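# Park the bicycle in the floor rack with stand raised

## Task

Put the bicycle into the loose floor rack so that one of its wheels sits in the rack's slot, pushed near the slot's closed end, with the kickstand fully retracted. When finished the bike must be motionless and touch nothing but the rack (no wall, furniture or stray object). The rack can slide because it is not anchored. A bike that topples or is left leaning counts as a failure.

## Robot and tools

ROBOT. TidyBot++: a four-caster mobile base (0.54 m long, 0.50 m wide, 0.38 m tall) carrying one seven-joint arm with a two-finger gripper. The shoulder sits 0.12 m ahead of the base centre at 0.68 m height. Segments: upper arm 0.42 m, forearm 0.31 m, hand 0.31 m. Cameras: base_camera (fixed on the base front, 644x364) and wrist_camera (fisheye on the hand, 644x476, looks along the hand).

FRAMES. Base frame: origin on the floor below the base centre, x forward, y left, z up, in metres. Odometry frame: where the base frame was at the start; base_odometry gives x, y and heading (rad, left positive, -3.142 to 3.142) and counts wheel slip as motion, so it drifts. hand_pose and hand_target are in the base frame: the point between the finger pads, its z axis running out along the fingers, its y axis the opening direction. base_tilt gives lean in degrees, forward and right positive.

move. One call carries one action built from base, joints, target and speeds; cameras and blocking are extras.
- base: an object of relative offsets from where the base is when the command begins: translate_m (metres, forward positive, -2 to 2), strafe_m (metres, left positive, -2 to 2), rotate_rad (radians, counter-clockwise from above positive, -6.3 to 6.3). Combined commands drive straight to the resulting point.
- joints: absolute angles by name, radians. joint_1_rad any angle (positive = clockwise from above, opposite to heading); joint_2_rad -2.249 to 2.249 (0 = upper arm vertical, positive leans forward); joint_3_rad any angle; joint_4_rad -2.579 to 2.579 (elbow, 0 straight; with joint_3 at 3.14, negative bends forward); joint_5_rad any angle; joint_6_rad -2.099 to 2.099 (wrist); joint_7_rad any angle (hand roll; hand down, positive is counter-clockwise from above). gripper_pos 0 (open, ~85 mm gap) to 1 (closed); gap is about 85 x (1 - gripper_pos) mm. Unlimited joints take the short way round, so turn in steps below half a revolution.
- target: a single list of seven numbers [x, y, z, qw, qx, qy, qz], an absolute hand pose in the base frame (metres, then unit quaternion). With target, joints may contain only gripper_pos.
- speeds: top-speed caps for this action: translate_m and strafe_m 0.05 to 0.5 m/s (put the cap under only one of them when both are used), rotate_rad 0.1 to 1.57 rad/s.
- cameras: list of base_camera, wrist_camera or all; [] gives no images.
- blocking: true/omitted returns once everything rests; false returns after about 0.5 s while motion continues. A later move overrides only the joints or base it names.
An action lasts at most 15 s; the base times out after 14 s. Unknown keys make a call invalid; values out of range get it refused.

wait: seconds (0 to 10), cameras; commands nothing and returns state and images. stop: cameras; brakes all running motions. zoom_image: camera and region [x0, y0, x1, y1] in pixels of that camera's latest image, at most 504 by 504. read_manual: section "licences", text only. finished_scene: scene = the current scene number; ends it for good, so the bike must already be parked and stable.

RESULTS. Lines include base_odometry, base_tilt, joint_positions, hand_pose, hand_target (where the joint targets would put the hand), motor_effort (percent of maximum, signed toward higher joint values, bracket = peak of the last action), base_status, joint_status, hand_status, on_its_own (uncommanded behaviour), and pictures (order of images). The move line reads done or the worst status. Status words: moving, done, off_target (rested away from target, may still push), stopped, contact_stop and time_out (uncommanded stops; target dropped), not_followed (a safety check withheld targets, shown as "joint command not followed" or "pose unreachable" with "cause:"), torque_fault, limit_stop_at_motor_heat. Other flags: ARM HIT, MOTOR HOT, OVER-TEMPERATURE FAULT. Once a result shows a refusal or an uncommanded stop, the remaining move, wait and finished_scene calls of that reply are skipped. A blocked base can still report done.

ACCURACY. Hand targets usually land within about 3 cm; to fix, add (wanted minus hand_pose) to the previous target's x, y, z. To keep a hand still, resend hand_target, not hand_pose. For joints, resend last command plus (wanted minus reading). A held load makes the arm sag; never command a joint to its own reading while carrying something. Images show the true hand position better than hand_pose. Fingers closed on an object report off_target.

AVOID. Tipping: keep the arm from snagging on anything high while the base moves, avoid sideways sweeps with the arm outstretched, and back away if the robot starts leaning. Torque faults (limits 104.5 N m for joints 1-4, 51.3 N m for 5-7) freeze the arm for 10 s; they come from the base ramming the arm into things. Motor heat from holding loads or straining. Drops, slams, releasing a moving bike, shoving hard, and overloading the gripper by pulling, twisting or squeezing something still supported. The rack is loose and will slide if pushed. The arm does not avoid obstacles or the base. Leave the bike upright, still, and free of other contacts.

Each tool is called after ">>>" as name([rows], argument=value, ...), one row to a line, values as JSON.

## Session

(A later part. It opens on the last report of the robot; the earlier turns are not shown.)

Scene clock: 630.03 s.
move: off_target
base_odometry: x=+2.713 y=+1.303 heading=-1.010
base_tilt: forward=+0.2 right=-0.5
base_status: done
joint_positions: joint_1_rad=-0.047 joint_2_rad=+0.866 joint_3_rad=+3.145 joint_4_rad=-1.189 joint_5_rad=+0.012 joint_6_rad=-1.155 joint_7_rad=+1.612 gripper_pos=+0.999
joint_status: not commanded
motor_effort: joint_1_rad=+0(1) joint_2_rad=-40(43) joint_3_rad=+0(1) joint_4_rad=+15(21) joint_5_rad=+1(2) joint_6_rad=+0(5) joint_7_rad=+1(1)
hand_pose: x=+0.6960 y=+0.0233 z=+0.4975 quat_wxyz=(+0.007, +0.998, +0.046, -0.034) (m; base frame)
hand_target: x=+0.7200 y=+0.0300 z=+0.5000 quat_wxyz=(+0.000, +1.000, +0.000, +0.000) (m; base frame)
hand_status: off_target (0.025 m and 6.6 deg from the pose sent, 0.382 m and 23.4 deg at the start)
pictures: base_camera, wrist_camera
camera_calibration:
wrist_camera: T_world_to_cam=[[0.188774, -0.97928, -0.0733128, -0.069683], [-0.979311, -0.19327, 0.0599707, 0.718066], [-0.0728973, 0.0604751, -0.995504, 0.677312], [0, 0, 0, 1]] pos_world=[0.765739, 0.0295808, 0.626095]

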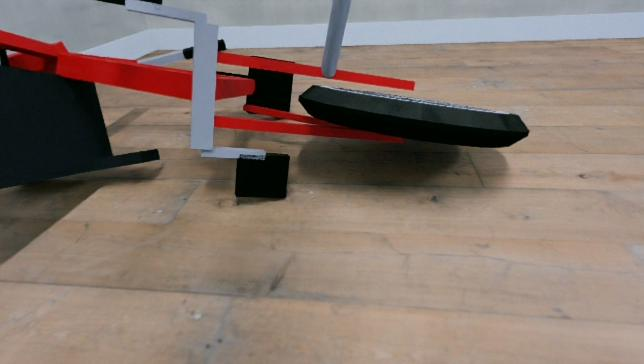

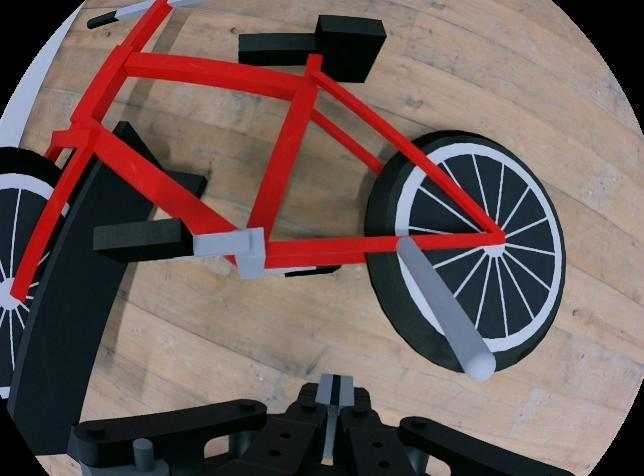

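>>> move(base={"translate_m": 0.03}, target=[0.73, 0.012, 0.29, 0, 1, 0, 0])

Scene clock: 633.33 s.
move: off_target
base_odometry: x=+2.729 y=+1.277 heading=-1.010
base_tilt: forward=+0.2 right=-0.5
base_status: done
joint_positions: joint_1_rad=-0.041 joint_2_rad=+1.217 joint_3_rad=+3.145 joint_4_rad=-1.173 joint_5_rad=+0.006 joint_6_rad=-0.821 joint_7_rad=+1.612 gripper_pos=+0.999
joint_status: not commanded
motor_effort: joint_1_rad=+1(1) joint_2_rad=-44(49) joint_3_rad=-1(1) joint_4_rad=+13(17) joint_5_rad=+0(2) joint_6_rad=+0(1) joint_7_rad=+1(1)
hand_pose: x=+0.7068 y=+0.0218 z=+0.2876 quat_wxyz=(+0.004, +0.999, +0.042, -0.034) (m; base frame)
hand_target: x=+0.7300 y=+0.0120 z=+0.2900 quat_wxyz=(+0.000, +1.000, +0.000, +0.000) (m; base frame)
hand_status: off_target (0.025 m and 6.3 deg from the pose sent, 0.211 m and 6.6 deg at the start)
pictures: base_camera, wrist_camera
camera_calibration:
wrist_camera: T_world_to_cam=[[0.182069, -0.980115, -0.0789057, -0.0822548], [-0.980588, -0.186924, 0.0592112, 0.741918], [-0.0727832, 0.0665934, -0.995122, 0.4689], [0, 0, 0, 1]] pos_world=[0.77662, 0.0268376, 0.416193]

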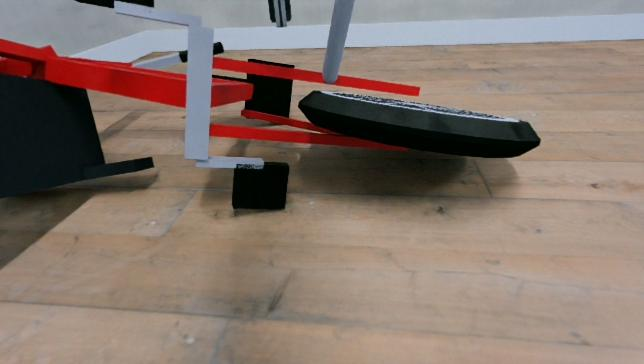

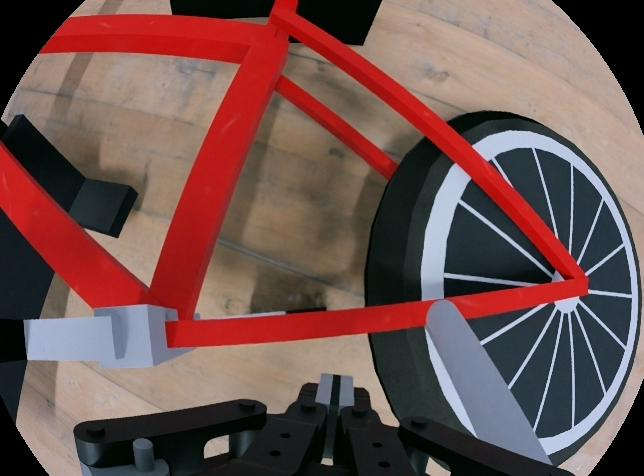

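>>> move(base={"strafe_m": -0.12}, speeds={"strafe_m": 0.08})

Scene clock: 635.93 s.
move: done
base_odometry: x=+2.628 y=+1.213 heading=-1.010
base_tilt: forward=+0.2 right=-0.5
base_status: done
joint_positions: joint_1_rad=-0.090 joint_2_rad=+1.215 joint_3_rad=+3.112 joint_4_rad=-1.169 joint_5_rad=-0.047 joint_6_rad=-0.801 joint_7_rad=+1.612 gripper_pos=+0.999
joint_status: not commanded
motor_effort: joint_1_rad=+12(14) joint_2_rad=-42(45) joint_3_rad=+9(11) joint_4_rad=+11(12) joint_5_rad=+7(9) joint_6_rad=-1(3) joint_7_rad=+1(1)
hand_pose: x=+0.7109 y=+0.0825 z=+0.2903 quat_wxyz=(-0.030, +0.998, +0.054, -0.023) (m; base frame)
hand_target: x=+0.7300 y=+0.0120 z=+0.2900 quat_wxyz=(+0.000, +1.000, +0.000, +0.000) (m; base frame)
hand_status: not commanded
pictures: base_camera, wrist_camera
camera_calibration:
wrist_camera: T_world_to_cam=[[0.20492, -0.968378, -0.142306, -0.0220687], [-0.977243, -0.210566, 0.0256505, 0.766466], [-0.0548042, 0.133811, -0.98949, 0.447909], [0, 0, 0, 1]] pos_world=[0.778093, 0.0800854, 0.4204]

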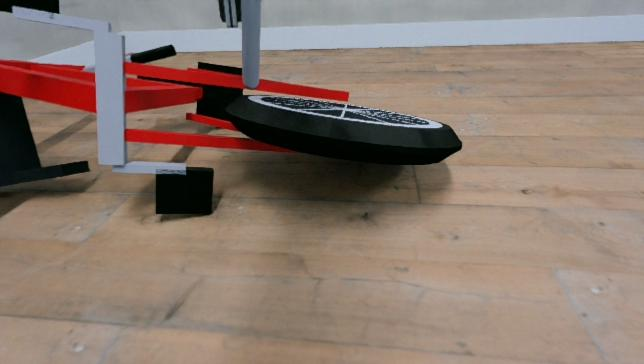

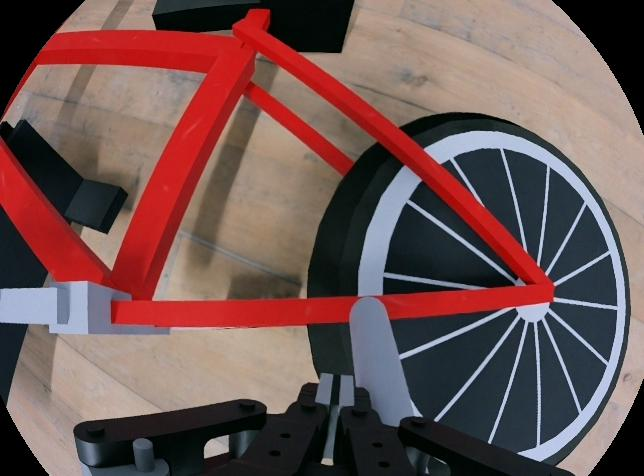

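>>> move(base={"strafe_m": 0.08}, target=[0.715, 0.012, 0.35, 0, 1, 0, 0], cameras=[])

>>> move(base={"strafe_m": -0.15}, speeds={"strafe_m": 0.08})

Scene clock: 639.17 s.
move: off_target
base_odometry: x=+2.695 y=+1.256 heading=-1.010
base_tilt: forward=+0.2 right=-0.5
base_status: done
joint_positions: joint_1_rad=-0.033 joint_2_rad=+1.079 joint_3_rad=+3.157 joint_4_rad=-1.244 joint_5_rad=-0.035 joint_6_rad=-0.801 joint_7_rad=+1.612 gripper_pos=+0.999
joint_status: not commanded
motor_effort: joint_1_rad=+1(11) joint_2_rad=-42(47) joint_3_rad=-1(9) joint_4_rad=+13(14) joint_5_rad=+0(7) joint_6_rad=+1(2) joint_7_rad=+1(1)
hand_pose: x=+0.7250 y=+0.0206 z=+0.3545 quat_wxyz=(-0.006, +1.000, +0.022, +0.009) (m; base frame)
hand_target: x=+0.7150 y=+0.0120 z=+0.3500 quat_wxyz=(+0.000, +1.000, +0.000, +0.000) (m; base frame)
hand_status: off_target (0.014 m and 2.8 deg from the pose sent, 0.092 m and 7.5 deg at the start)
pictures: none
No camera images: "cameras" was empty.

Scene clock: 641.53 s.
move: done
base_odometry: x=+2.568 y=+1.176 heading=-1.010
base_tilt: forward=+0.2 right=-0.5
base_status: done
joint_positions: joint_1_rad=-0.028 joint_2_rad=+1.079 joint_3_rad=+3.157 joint_4_rad=-1.244 joint_5_rad=-0.035 joint_6_rad=-0.801 joint_7_rad=+1.612 gripper_pos=+0.999
joint_status: not commanded
motor_effort: joint_1_rad=+0(4) joint_2_rad=-42(44) joint_3_rad=+0(2) joint_4_rad=+13(14) joint_5_rad=+0(2) joint_6_rad=+0(1) joint_7_rad=+1(1)
hand_pose: x=+0.7250 y=+0.0171 z=+0.3544 quat_wxyz=(-0.006, +1.000, +0.019, +0.009) (m; base frame)
hand_target: x=+0.7150 y=+0.0120 z=+0.3500 quat_wxyz=(+0.000, +1.000, +0.000, +0.000) (m; base frame)
hand_status: not commanded
pictures: base_camera, wrist_camera
camera_calibration:
wrist_camera: T_world_to_cam=[[0.142012, -0.986108, -0.0861584, -0.0531529], [-0.989726, -0.139995, -0.0290449, 0.792078], [0.0165797, 0.089398, -0.995858, 0.472155], [0, 0, 0, 1]] pos_world=[0.78366, 0.0162628, 0.488626]

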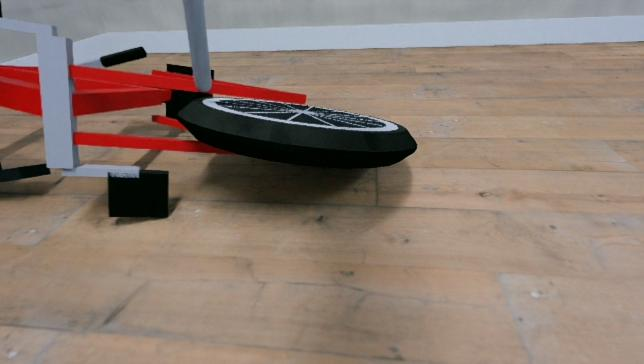

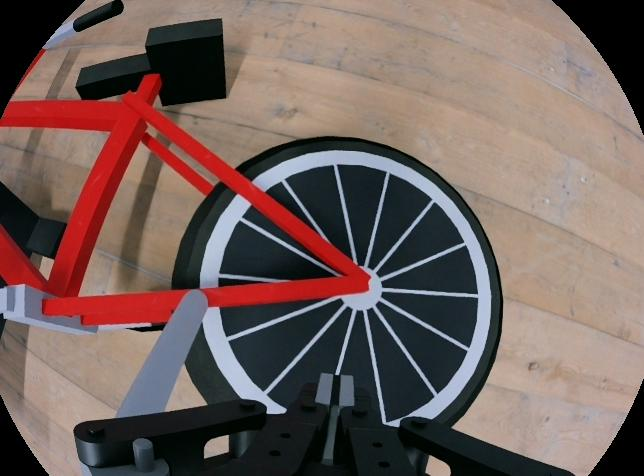

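>>> move(base={"strafe_m": 0.18}, cameras=[])

>>> move(base={"translate_m": -0.04})

Scene clock: 644.53 s.
move: done
base_odometry: x=+2.721 y=+1.272 heading=-1.010
base_tilt: forward=+0.2 right=-0.5
base_status: done
joint_positions: joint_1_rad=-0.032 joint_2_rad=+1.079 joint_3_rad=+3.157 joint_4_rad=-1.245 joint_5_rad=-0.035 joint_6_rad=-0.801 joint_7_rad=+1.612 gripper_pos=+0.999
joint_status: not commanded
motor_effort: joint_1_rad=+0(5) joint_2_rad=-43(44) joint_3_rad=+0(2) joint_4_rad=+13(14) joint_5_rad=+0(2) joint_6_rad=+0(1) joint_7_rad=+1(1)
hand_pose: x=+0.7242 y=+0.0195 z=+0.3541 quat_wxyz=(-0.006, +1.000, +0.021, +0.008) (m; base frame)
hand_target: x=+0.7150 y=+0.0120 z=+0.3500 quat_wxyz=(+0.000, +1.000, +0.000, +0.000) (m; base frame)
hand_status: not commanded
pictures: none
No camera images: "cameras" was empty.

Scene clock: 645.40 s.
move: done
base_odometry: x=+2.700 y=+1.306 heading=-1.010
base_tilt: forward=+0.2 right=-0.5
base_status: done
joint_positions: joint_1_rad=-0.031 joint_2_rad=+1.079 joint_3_rad=+3.157 joint_4_rad=-1.251 joint_5_rad=-0.035 joint_6_rad=-0.801 joint_7_rad=+1.612 gripper_pos=+0.999
joint_status: not commanded
motor_effort: joint_1_rad=+1(2) joint_2_rad=-42(44) joint_3_rad=-1(1) joint_4_rad=+12(15) joint_5_rad=+1(1) joint_6_rad=-1(1) joint_7_rad=+1(1)
hand_pose: x=+0.7210 y=+0.0193 z=+0.3526 quat_wxyz=(-0.006, +1.000, +0.021, +0.005) (m; base frame)
hand_target: x=+0.7150 y=+0.0120 z=+0.3500 quat_wxyz=(+0.000, +1.000, +0.000, +0.000) (m; base frame)
hand_status: not commanded
pictures: base_camera, wrist_camera
camera_calibration:
wrist_camera: T_world_to_cam=[[0.145009, -0.985593, -0.0870533, -0.0524424], [-0.989392, -0.143667, -0.0215175, 0.78551], [0.0087008, 0.0892501, -0.995971, 0.475946], [0, 0, 0, 1]] pos_world=[0.780641, 0.0186867, 0.486365]

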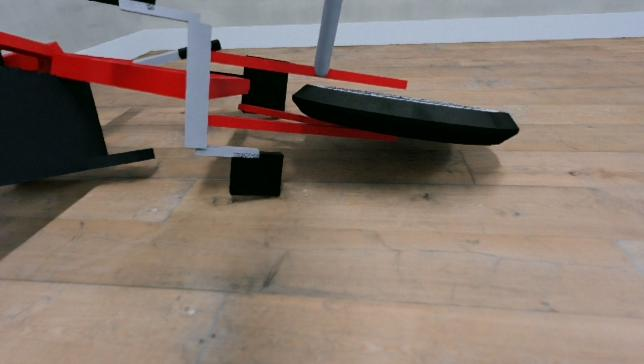

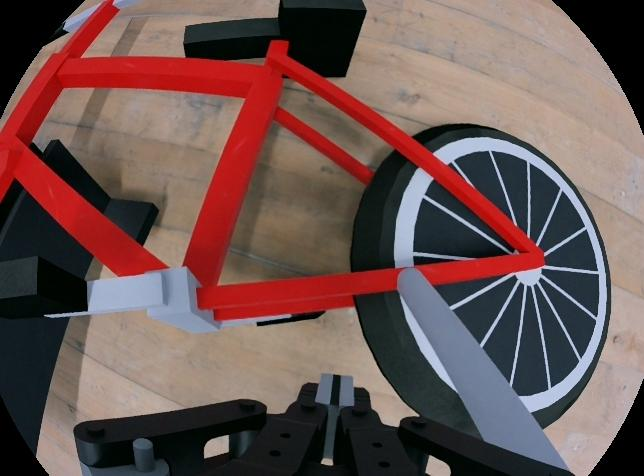

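>>> move(base={"strafe_m": -0.15}, speeds={"strafe_m": 0.08})

Scene clock: 648.57 s.
move: done
base_odometry: x=+2.572 y=+1.226 heading=-1.010
base_tilt: forward=+0.2 right=-0.5
base_status: done
joint_positions: joint_1_rad=-0.058 joint_2_rad=+1.065 joint_3_rad=+3.133 joint_4_rad=-1.243 joint_5_rad=-0.038 joint_6_rad=-0.800 joint_7_rad=+1.612 gripper_pos=+0.999
joint_status: not commanded
motor_effort: joint_1_rad=+5(11) joint_2_rad=-41(44) joint_3_rad=+3(8) joint_4_rad=+12(14) joint_5_rad=+4(7) joint_6_rad=-1(8) joint_7_rad=+1(1)
hand_pose: x=+0.7284 y=+0.0502 z=+0.3636 quat_wxyz=(-0.018, +0.999, +0.039, +0.017) (m; base frame)
hand_target: x=+0.7150 y=+0.0120 z=+0.3500 quat_wxyz=(+0.000, +1.000, +0.000, +0.000) (m; base frame)
hand_status: not commanded
pictures: base_camera, wrist_camera
camera_calibration:
wrist_camera: T_world_to_cam=[[0.182931, -0.977331, -0.106585, -0.0430835], [-0.982742, -0.178751, -0.0476152, 0.803915], [0.0274836, 0.113456, -0.993163, 0.468133], [0, 0, 0, 1]] pos_world=[0.785056, 0.0484808, 0.498619]

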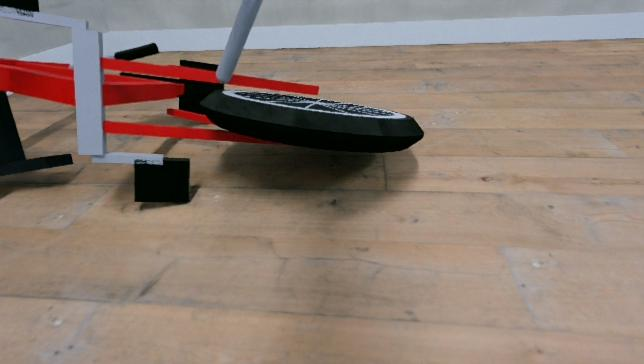

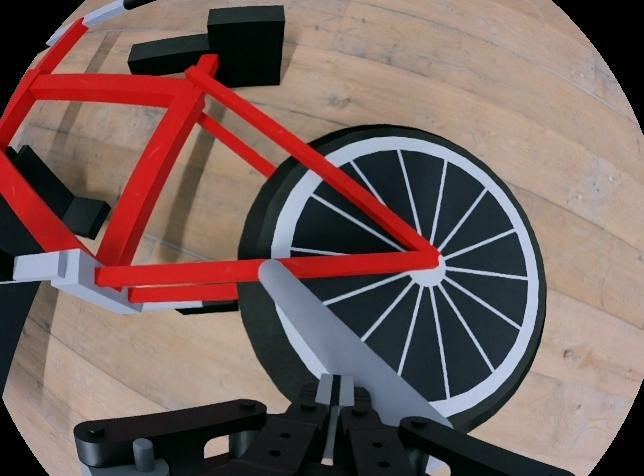

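>>> move(base={"strafe_m": -0.08}, speeds={"strafe_m": 0.08})

Scene clock: 650.43 s.
move: done
base_odometry: x=+2.504 y=+1.183 heading=-1.010
base_tilt: forward=+0.2 right=-0.5
base_status: done
joint_positions: joint_1_rad=-0.031 joint_2_rad=+1.066 joint_3_rad=+3.146 joint_4_rad=-1.243 joint_5_rad=-0.038 joint_6_rad=-0.800 joint_7_rad=+1.612 gripper_pos=+0.999
joint_status: not commanded
motor_effort: joint_1_rad=+0(8) joint_2_rad=-43(44) joint_3_rad=+0(5) joint_4_rad=+14(15) joint_5_rad=+0(4) joint_6_rad=-1(1) joint_7_rad=+1(1)
hand_pose: x=+0.7296 y=+0.0258 z=+0.3628 quat_wxyz=(-0.012, +1.000, +0.022, +0.017) (m; base frame)
hand_target: x=+0.7150 y=+0.0120 z=+0.3500 quat_wxyz=(+0.000, +1.000, +0.000, +0.000) (m; base frame)
hand_status: not commanded
pictures: base_camera, wrist_camera
camera_calibration:
wrist_camera: T_world_to_cam=[[0.149638, -0.984132, -0.0953534, -0.0467955], [-0.988264, -0.145875, -0.0453235, 0.803056], [0.0306947, 0.101016, -0.994411, 0.468509], [0, 0, 0, 1]] pos_world=[0.786253, 0.0237659, 0.497826]

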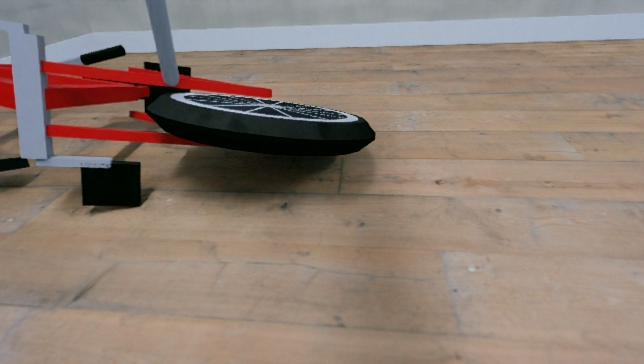

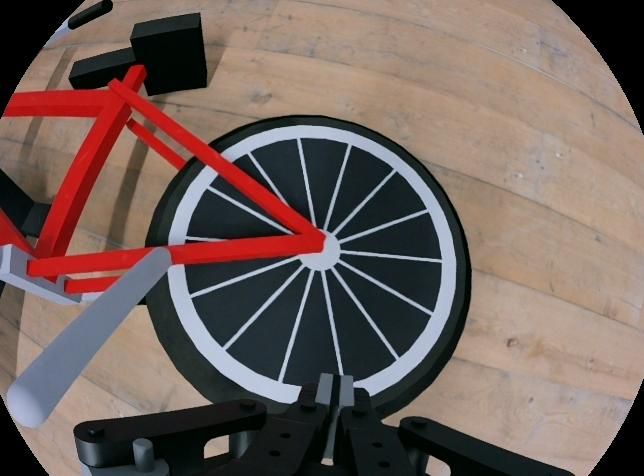

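>>> move(target=[0.71, 0.012, 0.45, 0, 1, 0, 0], cameras=[])

>>> move(base={"strafe_m": 0.2}, cameras=[])

>>> move(target=[0.70, 0.012, 0.33, 0, 1, 0, 0])

Scene clock: 653.80 s.
move: off_target
base_odometry: x=+2.504 y=+1.183 heading=-1.010
base_tilt: forward=+0.3 right=-0.5
base_status: not commanded
joint_positions: joint_1_rad=-0.031 joint_2_rad=+0.909 joint_3_rad=+3.146 joint_4_rad=-1.245 joint_5_rad=-0.038 joint_6_rad=-0.910 joint_7_rad=+1.612 gripper_pos=+0.999
joint_status: not commanded
motor_effort: joint_1_rad=+1(1) joint_2_rad=-41(47) joint_3_rad=-1(1) joint_4_rad=+16(16) joint_5_rad=+0(1) joint_6_rad=+1(1) joint_7_rad=+1(1)
hand_pose: x=+0.7370 y=+0.0270 z=+0.4571 quat_wxyz=(-0.013, +0.999, +0.024, +0.039) (m; base frame)
hand_target: x=+0.7100 y=+0.0120 z=+0.4500 quat_wxyz=(+0.000, +1.000, +0.000, +0.000) (m; base frame)
hand_status: off_target (0.032 m and 5.4 deg from the pose sent, 0.090 m and 3.4 deg at the start)
pictures: none
No camera images: "cameras" was empty.

Scene clock: 655.50 s.
move: done
base_odometry: x=+2.674 y=+1.290 heading=-1.011
base_tilt: forward=+0.2 right=-0.5
base_status: done
joint_positions: joint_1_rad=-0.034 joint_2_rad=+0.909 joint_3_rad=+3.153 joint_4_rad=-1.245 joint_5_rad=-0.038 joint_6_rad=-0.911 joint_7_rad=+1.612 gripper_pos=+0.999
joint_status: not commanded
motor_effort: joint_1_rad=+1(5) joint_2_rad=-42(43) joint_3_rad=-1(2) joint_4_rad=+15(16) joint_5_rad=+1(1) joint_6_rad=+0(1) joint_7_rad=+1(1)
hand_pose: x=+0.7367 y=+0.0254 z=+0.4570 quat_wxyz=(-0.011, +0.999, +0.023, +0.038) (m; base frame)
hand_target: x=+0.7100 y=+0.0120 z=+0.4500 quat_wxyz=(+0.000, +1.000, +0.000, +0.000) (m; base frame)
hand_status: not commanded
pictures: none
No camera images: "cameras" was empty.

Scene clock: 656.87 s.
move: off_target
base_odometry: x=+2.674 y=+1.290 heading=-1.011
base_tilt: forward=+0.2 right=-0.5
base_status: not commanded
joint_positions: joint_1_rad=-0.042 joint_2_rad=+1.083 joint_3_rad=+3.152 joint_4_rad=-1.307 joint_5_rad=-0.038 joint_6_rad=-0.780 joint_7_rad=+1.612 gripper_pos=+0.999
joint_status: not commanded
motor_effort: joint_1_rad=+3(6) joint_2_rad=-42(45) joint_3_rad=+1(3) joint_4_rad=+12(16) joint_5_rad=+2(3) joint_6_rad=+0(2) joint_7_rad=+1(1)
hand_pose: x=+0.6956 y=+0.0276 z=+0.3378 quat_wxyz=(-0.009, +1.000, +0.025, -0.015) (m; base frame)
hand_target: x=+0.7000 y=+0.0120 z=+0.3300 quat_wxyz=(+0.000, +1.000, +0.000, +0.000) (m; base frame)
hand_status: off_target (0.018 m and 3.5 deg from the pose sent, 0.133 m and 5.3 deg at the start)
pictures: base_camera, wrist_camera
camera_calibration:
wrist_camera: T_world_to_cam=[[0.150819, -0.983763, -0.0972795, -0.0425025], [-0.988046, -0.153186, 0.0172971, 0.747496], [-0.0319181, 0.0935079, -0.995107, 0.488515], [0, 0, 0, 1]] pos_world=[0.760563, 0.0270136, 0.469061]

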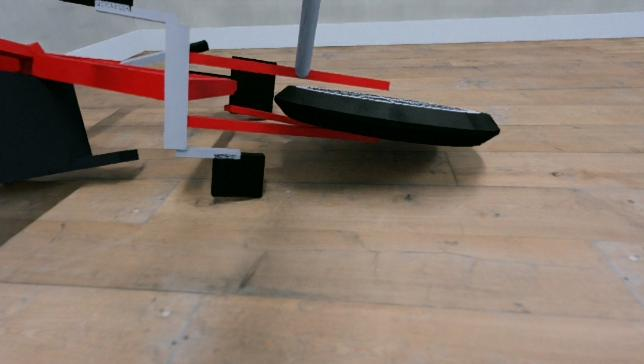

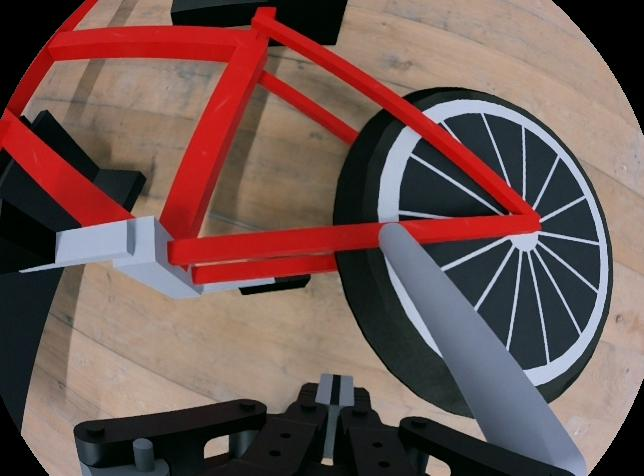

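>>> move(base={"strafe_m": -0.14, "translate_m": 0.015}, speeds={"strafe_m": 0.08})

Scene clock: 659.80 s.
move: done
base_odometry: x=+2.563 y=+1.203 heading=-1.010
base_tilt: forward=+0.2 right=-0.5
base_status: done
joint_positions: joint_1_rad=-0.045 joint_2_rad=+1.083 joint_3_rad=+3.148 joint_4_rad=-1.308 joint_5_rad=-0.038 joint_6_rad=-0.774 joint_7_rad=+1.612 gripper_pos=+0.999
joint_status: not commanded
motor_effort: joint_1_rad=+2(7) joint_2_rad=-41(42) joint_3_rad=+1(5) joint_4_rad=+12(14) joint_5_rad=+2(4) joint_6_rad=+0(2) joint_7_rad=+1(1)
hand_pose: x=+0.6973 y=+0.0317 z=+0.3380 quat_wxyz=(-0.010, +0.999, +0.028, -0.011) (m; base frame)
hand_target: x=+0.7000 y=+0.0120 z=+0.3300 quat_wxyz=(+0.000, +1.000, +0.000, +0.000) (m; base frame)
hand_status: not commanded
pictures: base_camera, wrist_camera
camera_calibration:
wrist_camera: T_world_to_cam=[[0.156274, -0.982667, -0.0997224, -0.0417201], [-0.987369, -0.158087, 0.0104976, 0.751762], [-0.0260805, 0.0968224, -0.99496, 0.484163], [0, 0, 0, 1]] pos_world=[0.761413, 0.0309692, 0.469671]

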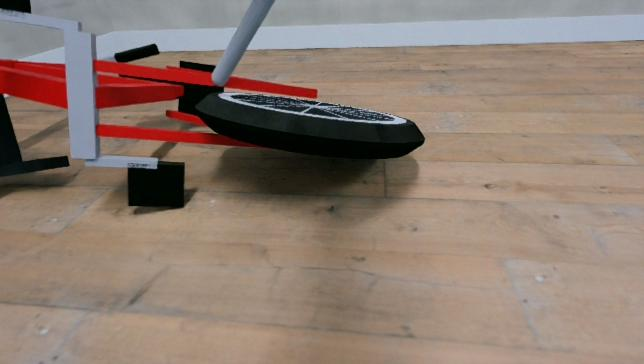

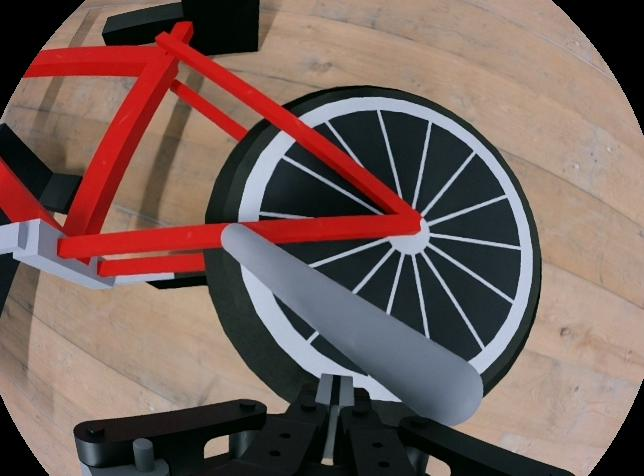

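>>> move(base={"strafe_m": -0.05, "translate_m": 0.01}, speeds={"strafe_m": 0.1}, target=[0.71, 0.012, 0.29, 0, 1, 0, 0])

Scene clock: 661.27 s.
move: off_target
base_odometry: x=+2.526 y=+1.167 heading=-1.011
base_tilt: forward=+0.2 right=-0.5
base_status: done
joint_positions: joint_1_rad=-0.023 joint_2_rad=+1.181 joint_3_rad=+3.149 joint_4_rad=-1.279 joint_5_rad=-0.038 joint_6_rad=-0.757 joint_7_rad=+1.612 gripper_pos=+0.999
joint_status: not commanded
motor_effort: joint_1_rad=+0(6) joint_2_rad=-43(45) joint_3_rad=-1(4) joint_4_rad=+13(14) joint_5_rad=+1(2) joint_6_rad=+1(2) joint_7_rad=+1(1)
hand_pose: x=+0.6829 y=+0.0184 z=+0.2871 quat_wxyz=(-0.009, +0.999, +0.016, -0.037) (m; base frame)
hand_target: x=+0.7100 y=+0.0120 z=+0.2900 quat_wxyz=(+0.000, +1.000, +0.000, +0.000) (m; base frame)
hand_status: off_target (0.028 m and 4.8 deg from the pose sent, 0.053 m and 3.6 deg at the start)
pictures: base_camera, wrist_camera
camera_calibration:
wrist_camera: T_world_to_cam=[[0.129384, -0.986102, -0.104227, -0.0379371], [-0.988711, -0.136303, 0.0622201, 0.721616], [-0.0755617, 0.0949997, -0.992605, 0.467581], [0, 0, 0, 1]] pos_world=[0.75371, 0.0165285, 0.41527]

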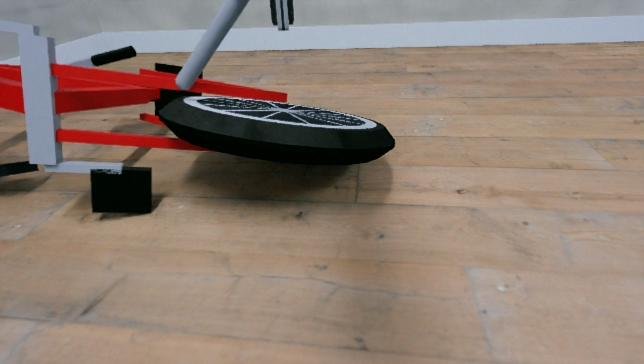

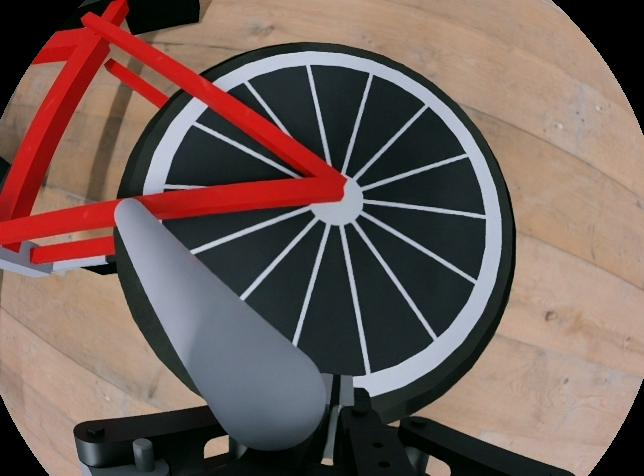

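>>> wait(seconds=0.2)

Scene clock: 662.17 s.
base_odometry: x=+2.526 y=+1.167 heading=-1.011
base_tilt: forward=+0.2 right=-0.5
base_status: done
joint_positions: joint_1_rad=-0.023 joint_2_rad=+1.181 joint_3_rad=+3.149 joint_4_rad=-1.279 joint_5_rad=-0.038 joint_6_rad=-0.757 joint_7_rad=+1.612 gripper_pos=+0.999
joint_status: not commanded
motor_effort: joint_1_rad=+0(6) joint_2_rad=-43(45) joint_3_rad=-1(4) joint_4_rad=+13(14) joint_5_rad=+1(2) joint_6_rad=+2(2) joint_7_rad=+1(1)
hand_pose: x=+0.6829 y=+0.0184 z=+0.2871 quat_wxyz=(-0.009, +0.999, +0.016, -0.037) (m; base frame)
hand_target: x=+0.7100 y=+0.0120 z=+0.2900 quat_wxyz=(+0.000, +1.000, +0.000, +0.000) (m; base frame)
hand_status: off_target (0.028 m and 4.8 deg from the pose sent, 0.053 m and 3.6 deg at the start)
wait: 0.20 s; at rest from the start
pictures: base_camera, wrist_camera
camera_calibration:
wrist_camera: T_world_to_cam=[[0.129384, -0.986102, -0.104227, -0.0379371], [-0.988711, -0.136303, 0.0622201, 0.721616], [-0.0755617, 0.0949997, -0.992605, 0.467581], [0, 0, 0, 1]] pos_world=[0.75371, 0.0165285, 0.41527]

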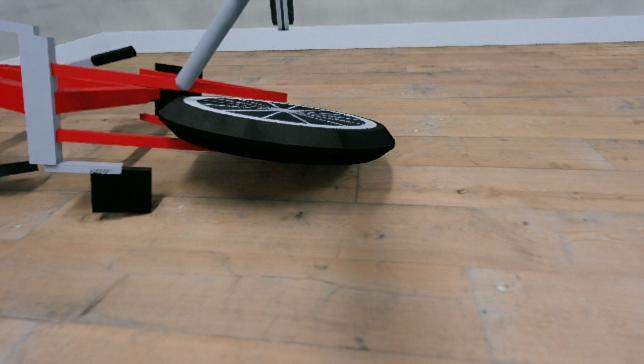

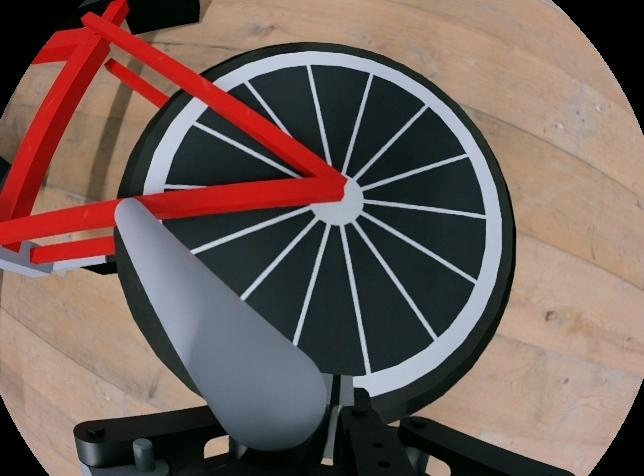

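>>> move(base={"strafe_m": -0.06}, speeds={"strafe_m": 0.06})

Scene clock: 664.83 s.
move: done
base_odometry: x=+2.475 y=+1.135 heading=-1.011
base_tilt: forward=+0.2 right=-0.5
base_status: done
joint_positions: joint_1_rad=-0.027 joint_2_rad=+1.183 joint_3_rad=+3.149 joint_4_rad=-1.276 joint_5_rad=-0.038 joint_6_rad=-0.748 joint_7_rad=+1.612 gripper_pos=+0.999
joint_status: not commanded
motor_effort: joint_1_rad=+0(3) joint_2_rad=-43(45) joint_3_rad=-1(2) joint_4_rad=+11(14) joint_5_rad=+1(2) joint_6_rad=-1(2) joint_7_rad=+1(1)
hand_pose: x=+0.6863 y=+0.0206 z=+0.2865 quat_wxyz=(-0.009, +0.999, +0.019, -0.033) (m; base frame)
hand_target: x=+0.7100 y=+0.0120 z=+0.2900 quat_wxyz=(+0.000, +1.000, +0.000, +0.000) (m; base frame)
hand_status: not commanded
pictures: base_camera, wrist_camera
camera_calibration:
wrist_camera: T_world_to_cam=[[0.134279, -0.985597, -0.102799, -0.039984], [-0.988713, -0.140211, 0.0528017, 0.728113], [-0.0664547, 0.0945482, -0.9933, 0.461007], [0, 0, 0, 1]] pos_world=[0.755899, 0.019094, 0.415362]

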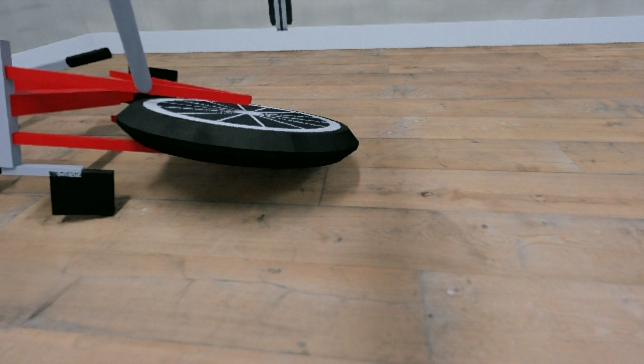

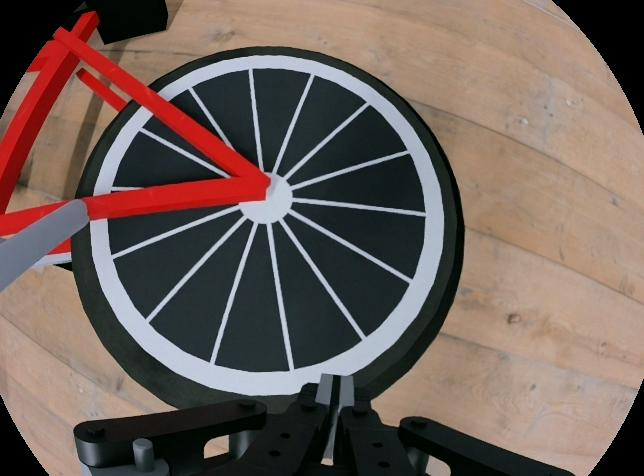

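>>> move(target=[0.69, 0.012, 0.47, 0, 1, 0, 0], cameras=[])

>>> move(base={"strafe_m": 0.165, "translate_m": 0.01}, joints={"joint_7_rad": 0.0, "gripper_pos": 0.0})

Scene clock: 669.00 s.
move: off_target
base_odometry: x=+2.475 y=+1.135 heading=-1.011
base_tilt: forward=+0.2 right=-0.5
base_status: not commanded
joint_positions: joint_1_rad=-0.027 joint_2_rad=+0.842 joint_3_rad=+3.149 joint_4_rad=-1.319 joint_5_rad=-0.038 joint_6_rad=-0.901 joint_7_rad=+1.612 gripper_pos=+0.999
joint_status: not commanded
motor_effort: joint_1_rad=-1(2) joint_2_rad=-39(47) joint_3_rad=+0(1) joint_4_rad=+15(16) joint_5_rad=+1(2) joint_6_rad=+2(2) joint_7_rad=+1(1)
hand_pose: x=+0.7188 y=+0.0230 z=+0.4767 quat_wxyz=(-0.012, +0.999, +0.021, +0.040) (m; base frame)
hand_target: x=+0.6900 y=+0.0120 z=+0.4700 quat_wxyz=(+0.000, +1.000, +0.000, +0.000) (m; base frame)
hand_status: off_target (0.032 m and 5.4 deg from the pose sent, 0.184 m and 4.4 deg at the start)
pictures: none
No camera images: "cameras" was empty.

Scene clock: 671.10 s.
move: done
base_odometry: x=+2.620 y=+1.215 heading=-1.011
base_tilt: forward=+0.2 right=-0.5
base_status: done
joint_positions: joint_1_rad=-0.036 joint_2_rad=+0.843 joint_3_rad=+3.152 joint_4_rad=-1.320 joint_5_rad=-0.038 joint_6_rad=-0.904 joint_7_rad=+0.072 gripper_pos=+0.000
joint_status: all done
motor_effort: joint_1_rad=+1(5) joint_2_rad=-39(42) joint_3_rad=+0(2) joint_4_rad=+15(17) joint_5_rad=+0(1) joint_6_rad=+1(2) joint_7_rad=+1(2)
hand_pose: x=+0.7167 y=+0.0264 z=+0.4759 quat_wxyz=(-0.034, +0.734, -0.678, +0.019) (m; base frame)
hand_target: x=+0.6900 y=+0.0120 z=+0.4700 quat_wxyz=(+0.000, +0.708, -0.706, +0.000) (m; base frame)
hand_status: not commanded
pictures: base_camera, wrist_camera
camera_calibration:
wrist_camera: T_world_to_cam=[[-0.971835, -0.178996, -0.153288, 0.776535], [-0.181203, 0.983446, 0.00043447, 0.165478], [0.150673, 0.0281986, -0.988181, 0.494309], [0, 0, 0, 1]] pos_world=[0.71017, -0.0376802, 0.607429]

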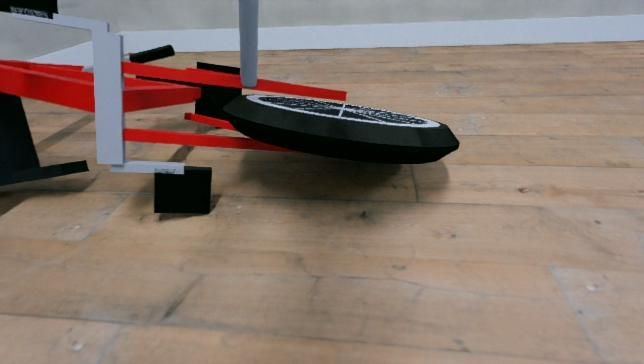

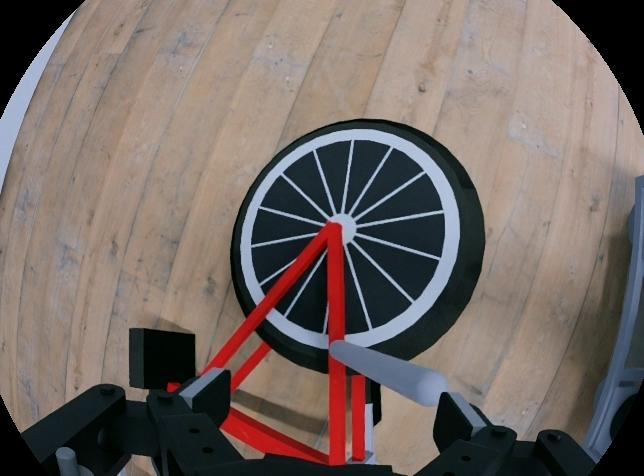

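>>> move(base={"strafe_m": 0.022, "translate_m": -0.04}, cameras=[])

>>> move(target=[0.702, 0.012, 0.345, 0, 0.7071, -0.7071, 0])

Scene clock: 673.37 s.
move: done
base_odometry: x=+2.618 y=+1.260 heading=-1.011
base_tilt: forward=+0.2 right=-0.5
base_status: done
joint_positions: joint_1_rad=-0.037 joint_2_rad=+0.843 joint_3_rad=+3.152 joint_4_rad=-1.324 joint_5_rad=-0.038 joint_6_rad=-0.908 joint_7_rad=+0.072 gripper_pos=+0.000
joint_status: not commanded
motor_effort: joint_1_rad=+1(3) joint_2_rad=-40(42) joint_3_rad=+0(2) joint_4_rad=+16(16) joint_5_rad=+0(2) joint_6_rad=+1(1) joint_7_rad=+1(1)
hand_pose: x=+0.7138 y=+0.0264 z=+0.4749 quat_wxyz=(-0.031, +0.734, -0.678, +0.016) (m; base frame)
hand_target: x=+0.6900 y=+0.0120 z=+0.4700 quat_wxyz=(+0.000, +0.708, -0.706, +0.000) (m; base frame)
hand_status: not commanded
pictures: none
No camera images: "cameras" was empty.

Scene clock: 675.07 s.
move: off_target
base_odometry: x=+2.618 y=+1.260 heading=-1.010
base_tilt: forward=+0.2 right=-0.5
base_status: not commanded
joint_positions: joint_1_rad=-0.177 joint_2_rad=+1.074 joint_3_rad=+3.450 joint_4_rad=-1.324 joint_5_rad=-0.374 joint_6_rad=-0.851 joint_7_rad=+0.194 gripper_pos=+0.000
joint_status: not commanded
motor_effort: joint_1_rad=+1(1) joint_2_rad=-41(44) joint_3_rad=+4(4) joint_4_rad=+11(16) joint_5_rad=+1(2) joint_6_rad=+0(2) joint_7_rad=+1(1)
hand_pose: x=+0.6888 y=+0.0136 z=+0.3496 quat_wxyz=(+0.015, +0.690, -0.723, -0.020) (m; base frame)
hand_target: x=+0.7020 y=+0.0120 z=+0.3450 quat_wxyz=(+0.000, +0.707, -0.707, +0.000) (m; base frame)
hand_status: off_target (0.014 m and 3.9 deg from the pose sent, 0.131 m and 6.1 deg at the start)
pictures: base_camera, wrist_camera
camera_calibration:
wrist_camera: T_world_to_cam=[[-0.998034, -0.0559131, -0.0283239, 0.700474], [-0.0559592, 0.998433, 0.000834561, 0.0864416], [0.0282328, 0.0024179, -0.999598, 0.462722], [0, 0, 0, 1]] pos_world=[0.69087, -0.0482592, 0.482304]

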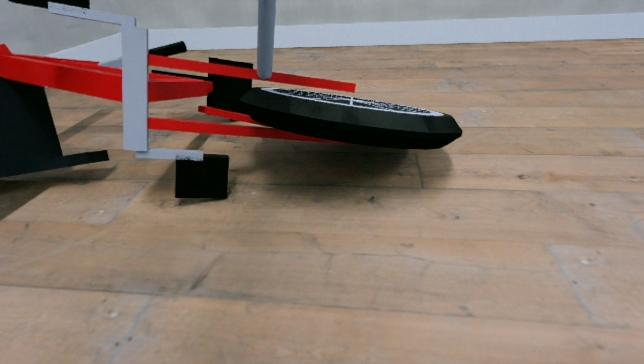

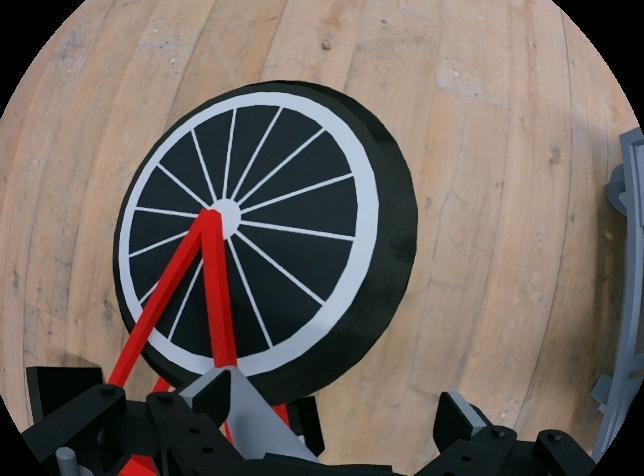

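>>> move(joints={"gripper_pos": 1.0})

Scene clock: 677.03 s.
move: done
base_odometry: x=+2.618 y=+1.260 heading=-1.011
base_tilt: forward=+0.2 right=-0.5
base_status: not commanded
joint_positions: joint_1_rad=-0.174 joint_2_rad=+1.069 joint_3_rad=+3.473 joint_4_rad=-1.327 joint_5_rad=-0.377 joint_6_rad=-0.823 joint_7_rad=+0.195 gripper_pos=+0.999
joint_status: all done
motor_effort: joint_1_rad=-3(7) joint_2_rad=-39(42) joint_3_rad=+0(4) joint_4_rad=+12(18) joint_5_rad=-1(4) joint_6_rad=-1(6) joint_7_rad=+1(2)
hand_pose: x=+0.6989 y=-0.0026 z=+0.3529 quat_wxyz=(+0.011, +0.685, -0.729, +0.001) (m; base frame)
hand_target: x=+0.7020 y=+0.0120 z=+0.3450 quat_wxyz=(+0.000, +0.707, -0.707, +0.000) (m; base frame)
hand_status: not commanded
pictures: base_camera, wrist_camera
camera_calibration:
wrist_camera: T_world_to_cam=[[-0.997272, -0.0422877, -0.0604942, 0.720644], [-0.0408225, 0.998847, -0.0252565, 0.101889], [0.0614925, -0.0227181, -0.997849, 0.44187], [0, 0, 0, 1]] pos_world=[0.695666, -0.0612588, 0.487087]

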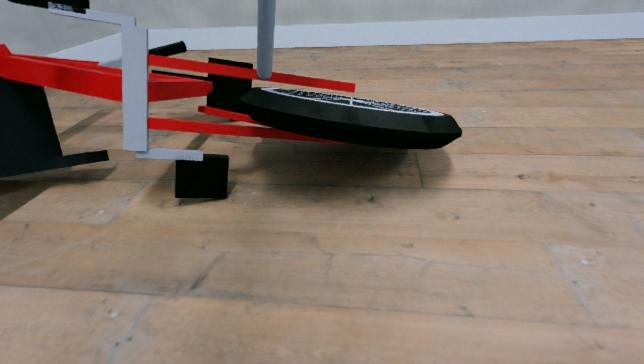

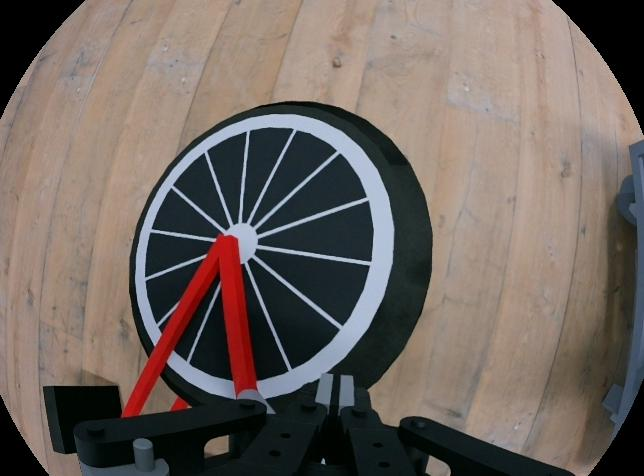

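>>> move(joints={"gripper_pos": 0.2}, cameras=[])

>>> move(base={"strafe_m": 0.025})

>>> move(joints={"gripper_pos": 1.0})

Scene clock: 678.60 s.
move: done
base_odometry: x=+2.618 y=+1.260 heading=-1.011
base_tilt: forward=+0.2 right=-0.5
base_status: not commanded
joint_positions: joint_1_rad=-0.184 joint_2_rad=+1.073 joint_3_rad=+3.473 joint_4_rad=-1.327 joint_5_rad=-0.383 joint_6_rad=-0.823 joint_7_rad=+0.195 gripper_pos=+0.200
joint_status: all done
motor_effort: joint_1_rad=+1(3) joint_2_rad=-41(42) joint_3_rad=+4(5) joint_4_rad=+12(13) joint_5_rad=+0(2) joint_6_rad=+0(1) joint_7_rad=+1(1)
hand_pose: x=+0.6981 y=+0.0044 z=+0.3508 quat_wxyz=(+0.011, +0.687, -0.727, -0.002) (m; base frame)
hand_target: x=+0.7020 y=+0.0120 z=+0.3450 quat_wxyz=(+0.000, +0.707, -0.707, +0.000) (m; base frame)
hand_status: not commanded
pictures: none
No camera images: "cameras" was empty.

Scene clock: 679.57 s.
move: done
base_odometry: x=+2.639 y=+1.274 heading=-1.010
base_tilt: forward=+0.2 right=-0.5
base_status: done
joint_positions: joint_1_rad=-0.196 joint_2_rad=+1.073 joint_3_rad=+3.473 joint_4_rad=-1.327 joint_5_rad=-0.384 joint_6_rad=-0.823 joint_7_rad=+0.195 gripper_pos=+0.200
joint_status: not commanded
motor_effort: joint_1_rad=+1(4) joint_2_rad=-41(43) joint_3_rad=+4(5) joint_4_rad=+10(12) joint_5_rad=+1(2) joint_6_rad=-1(2) joint_7_rad=+1(1)
hand_pose: x=+0.6979 y=+0.0118 z=+0.3506 quat_wxyz=(+0.011, +0.691, -0.723, -0.002) (m; base frame)
hand_target: x=+0.7020 y=+0.0120 z=+0.3450 quat_wxyz=(+0.000, +0.707, -0.707, +0.000) (m; base frame)
hand_status: not commanded
pictures: base_camera, wrist_camera
camera_calibration:
wrist_camera: T_world_to_cam=[[-0.996507, -0.059964, -0.0581214, 0.718958], [-0.0588285, 0.998046, -0.0210556, 0.098467], [0.0592704, -0.0175629, -0.998087, 0.441548], [0, 0, 0, 1]] pos_world=[0.696069, -0.0474081, 0.484564]

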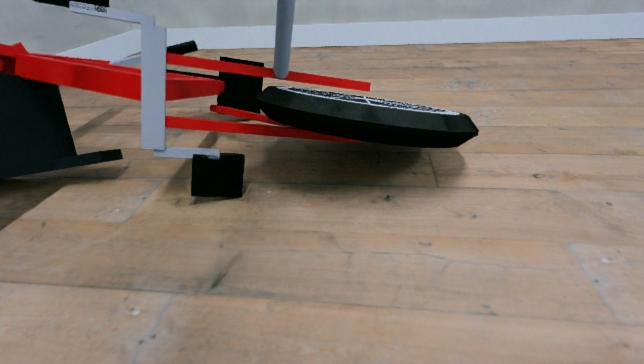

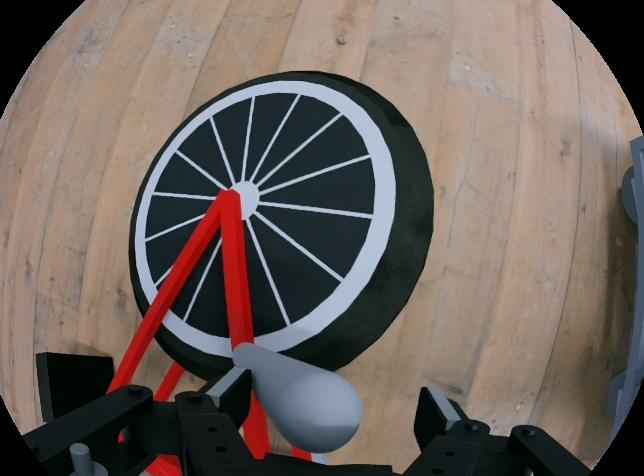

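Scene clock: 680.73 s.
move: done
base_odometry: x=+2.639 y=+1.274 heading=-1.010
base_tilt: forward=+0.2 right=-0.5
base_status: not commanded
joint_positions: joint_1_rad=-0.204 joint_2_rad=+1.079 joint_3_rad=+3.462 joint_4_rad=-1.323 joint_5_rad=-0.403 joint_6_rad=-0.802 joint_7_rad=+0.196 gripper_pos=+0.999
joint_status: all done
motor_effort: joint_1_rad=+3(5) joint_2_rad=-41(42) joint_3_rad=+6(8) joint_4_rad=+10(13) joint_5_rad=+3(5) joint_6_rad=+0(8) joint_7_rad=+1(2)
hand_pose: x=+0.7044 y=+0.0250 z=+0.3473 quat_wxyz=(-0.002, +0.692, -0.722, -0.001) (m; base frame)
hand_target: x=+0.7020 y=+0.0120 z=+0.3450 quat_wxyz=(+0.000, +0.707, -0.707, +0.000) (m; base frame)
hand_status: not commanded
pictures: base_camera, wrist_camera
camera_calibration:
wrist_camera: T_world_to_cam=[[-0.995099, -0.060062, -0.0785554, 0.73214], [-0.0598628, 0.998195, -0.00489004, 0.0806827], [0.0787073, -0.000163533, -0.996898, 0.423514], [0, 0, 0, 1]] pos_world=[0.700048, -0.036494, 0.480108]

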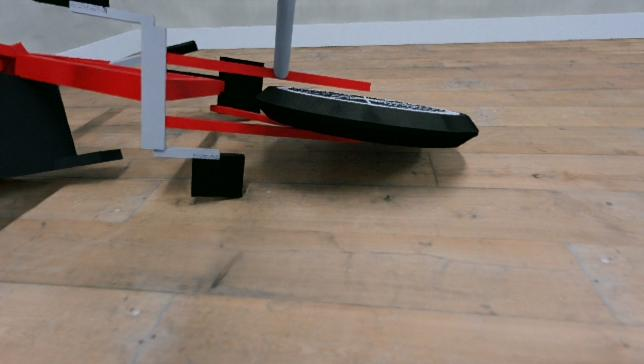

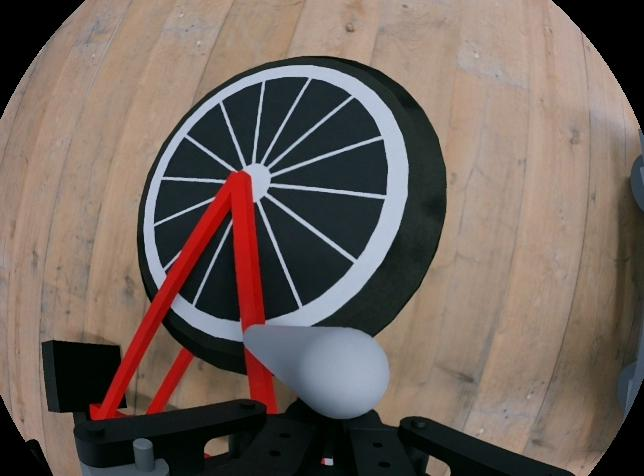

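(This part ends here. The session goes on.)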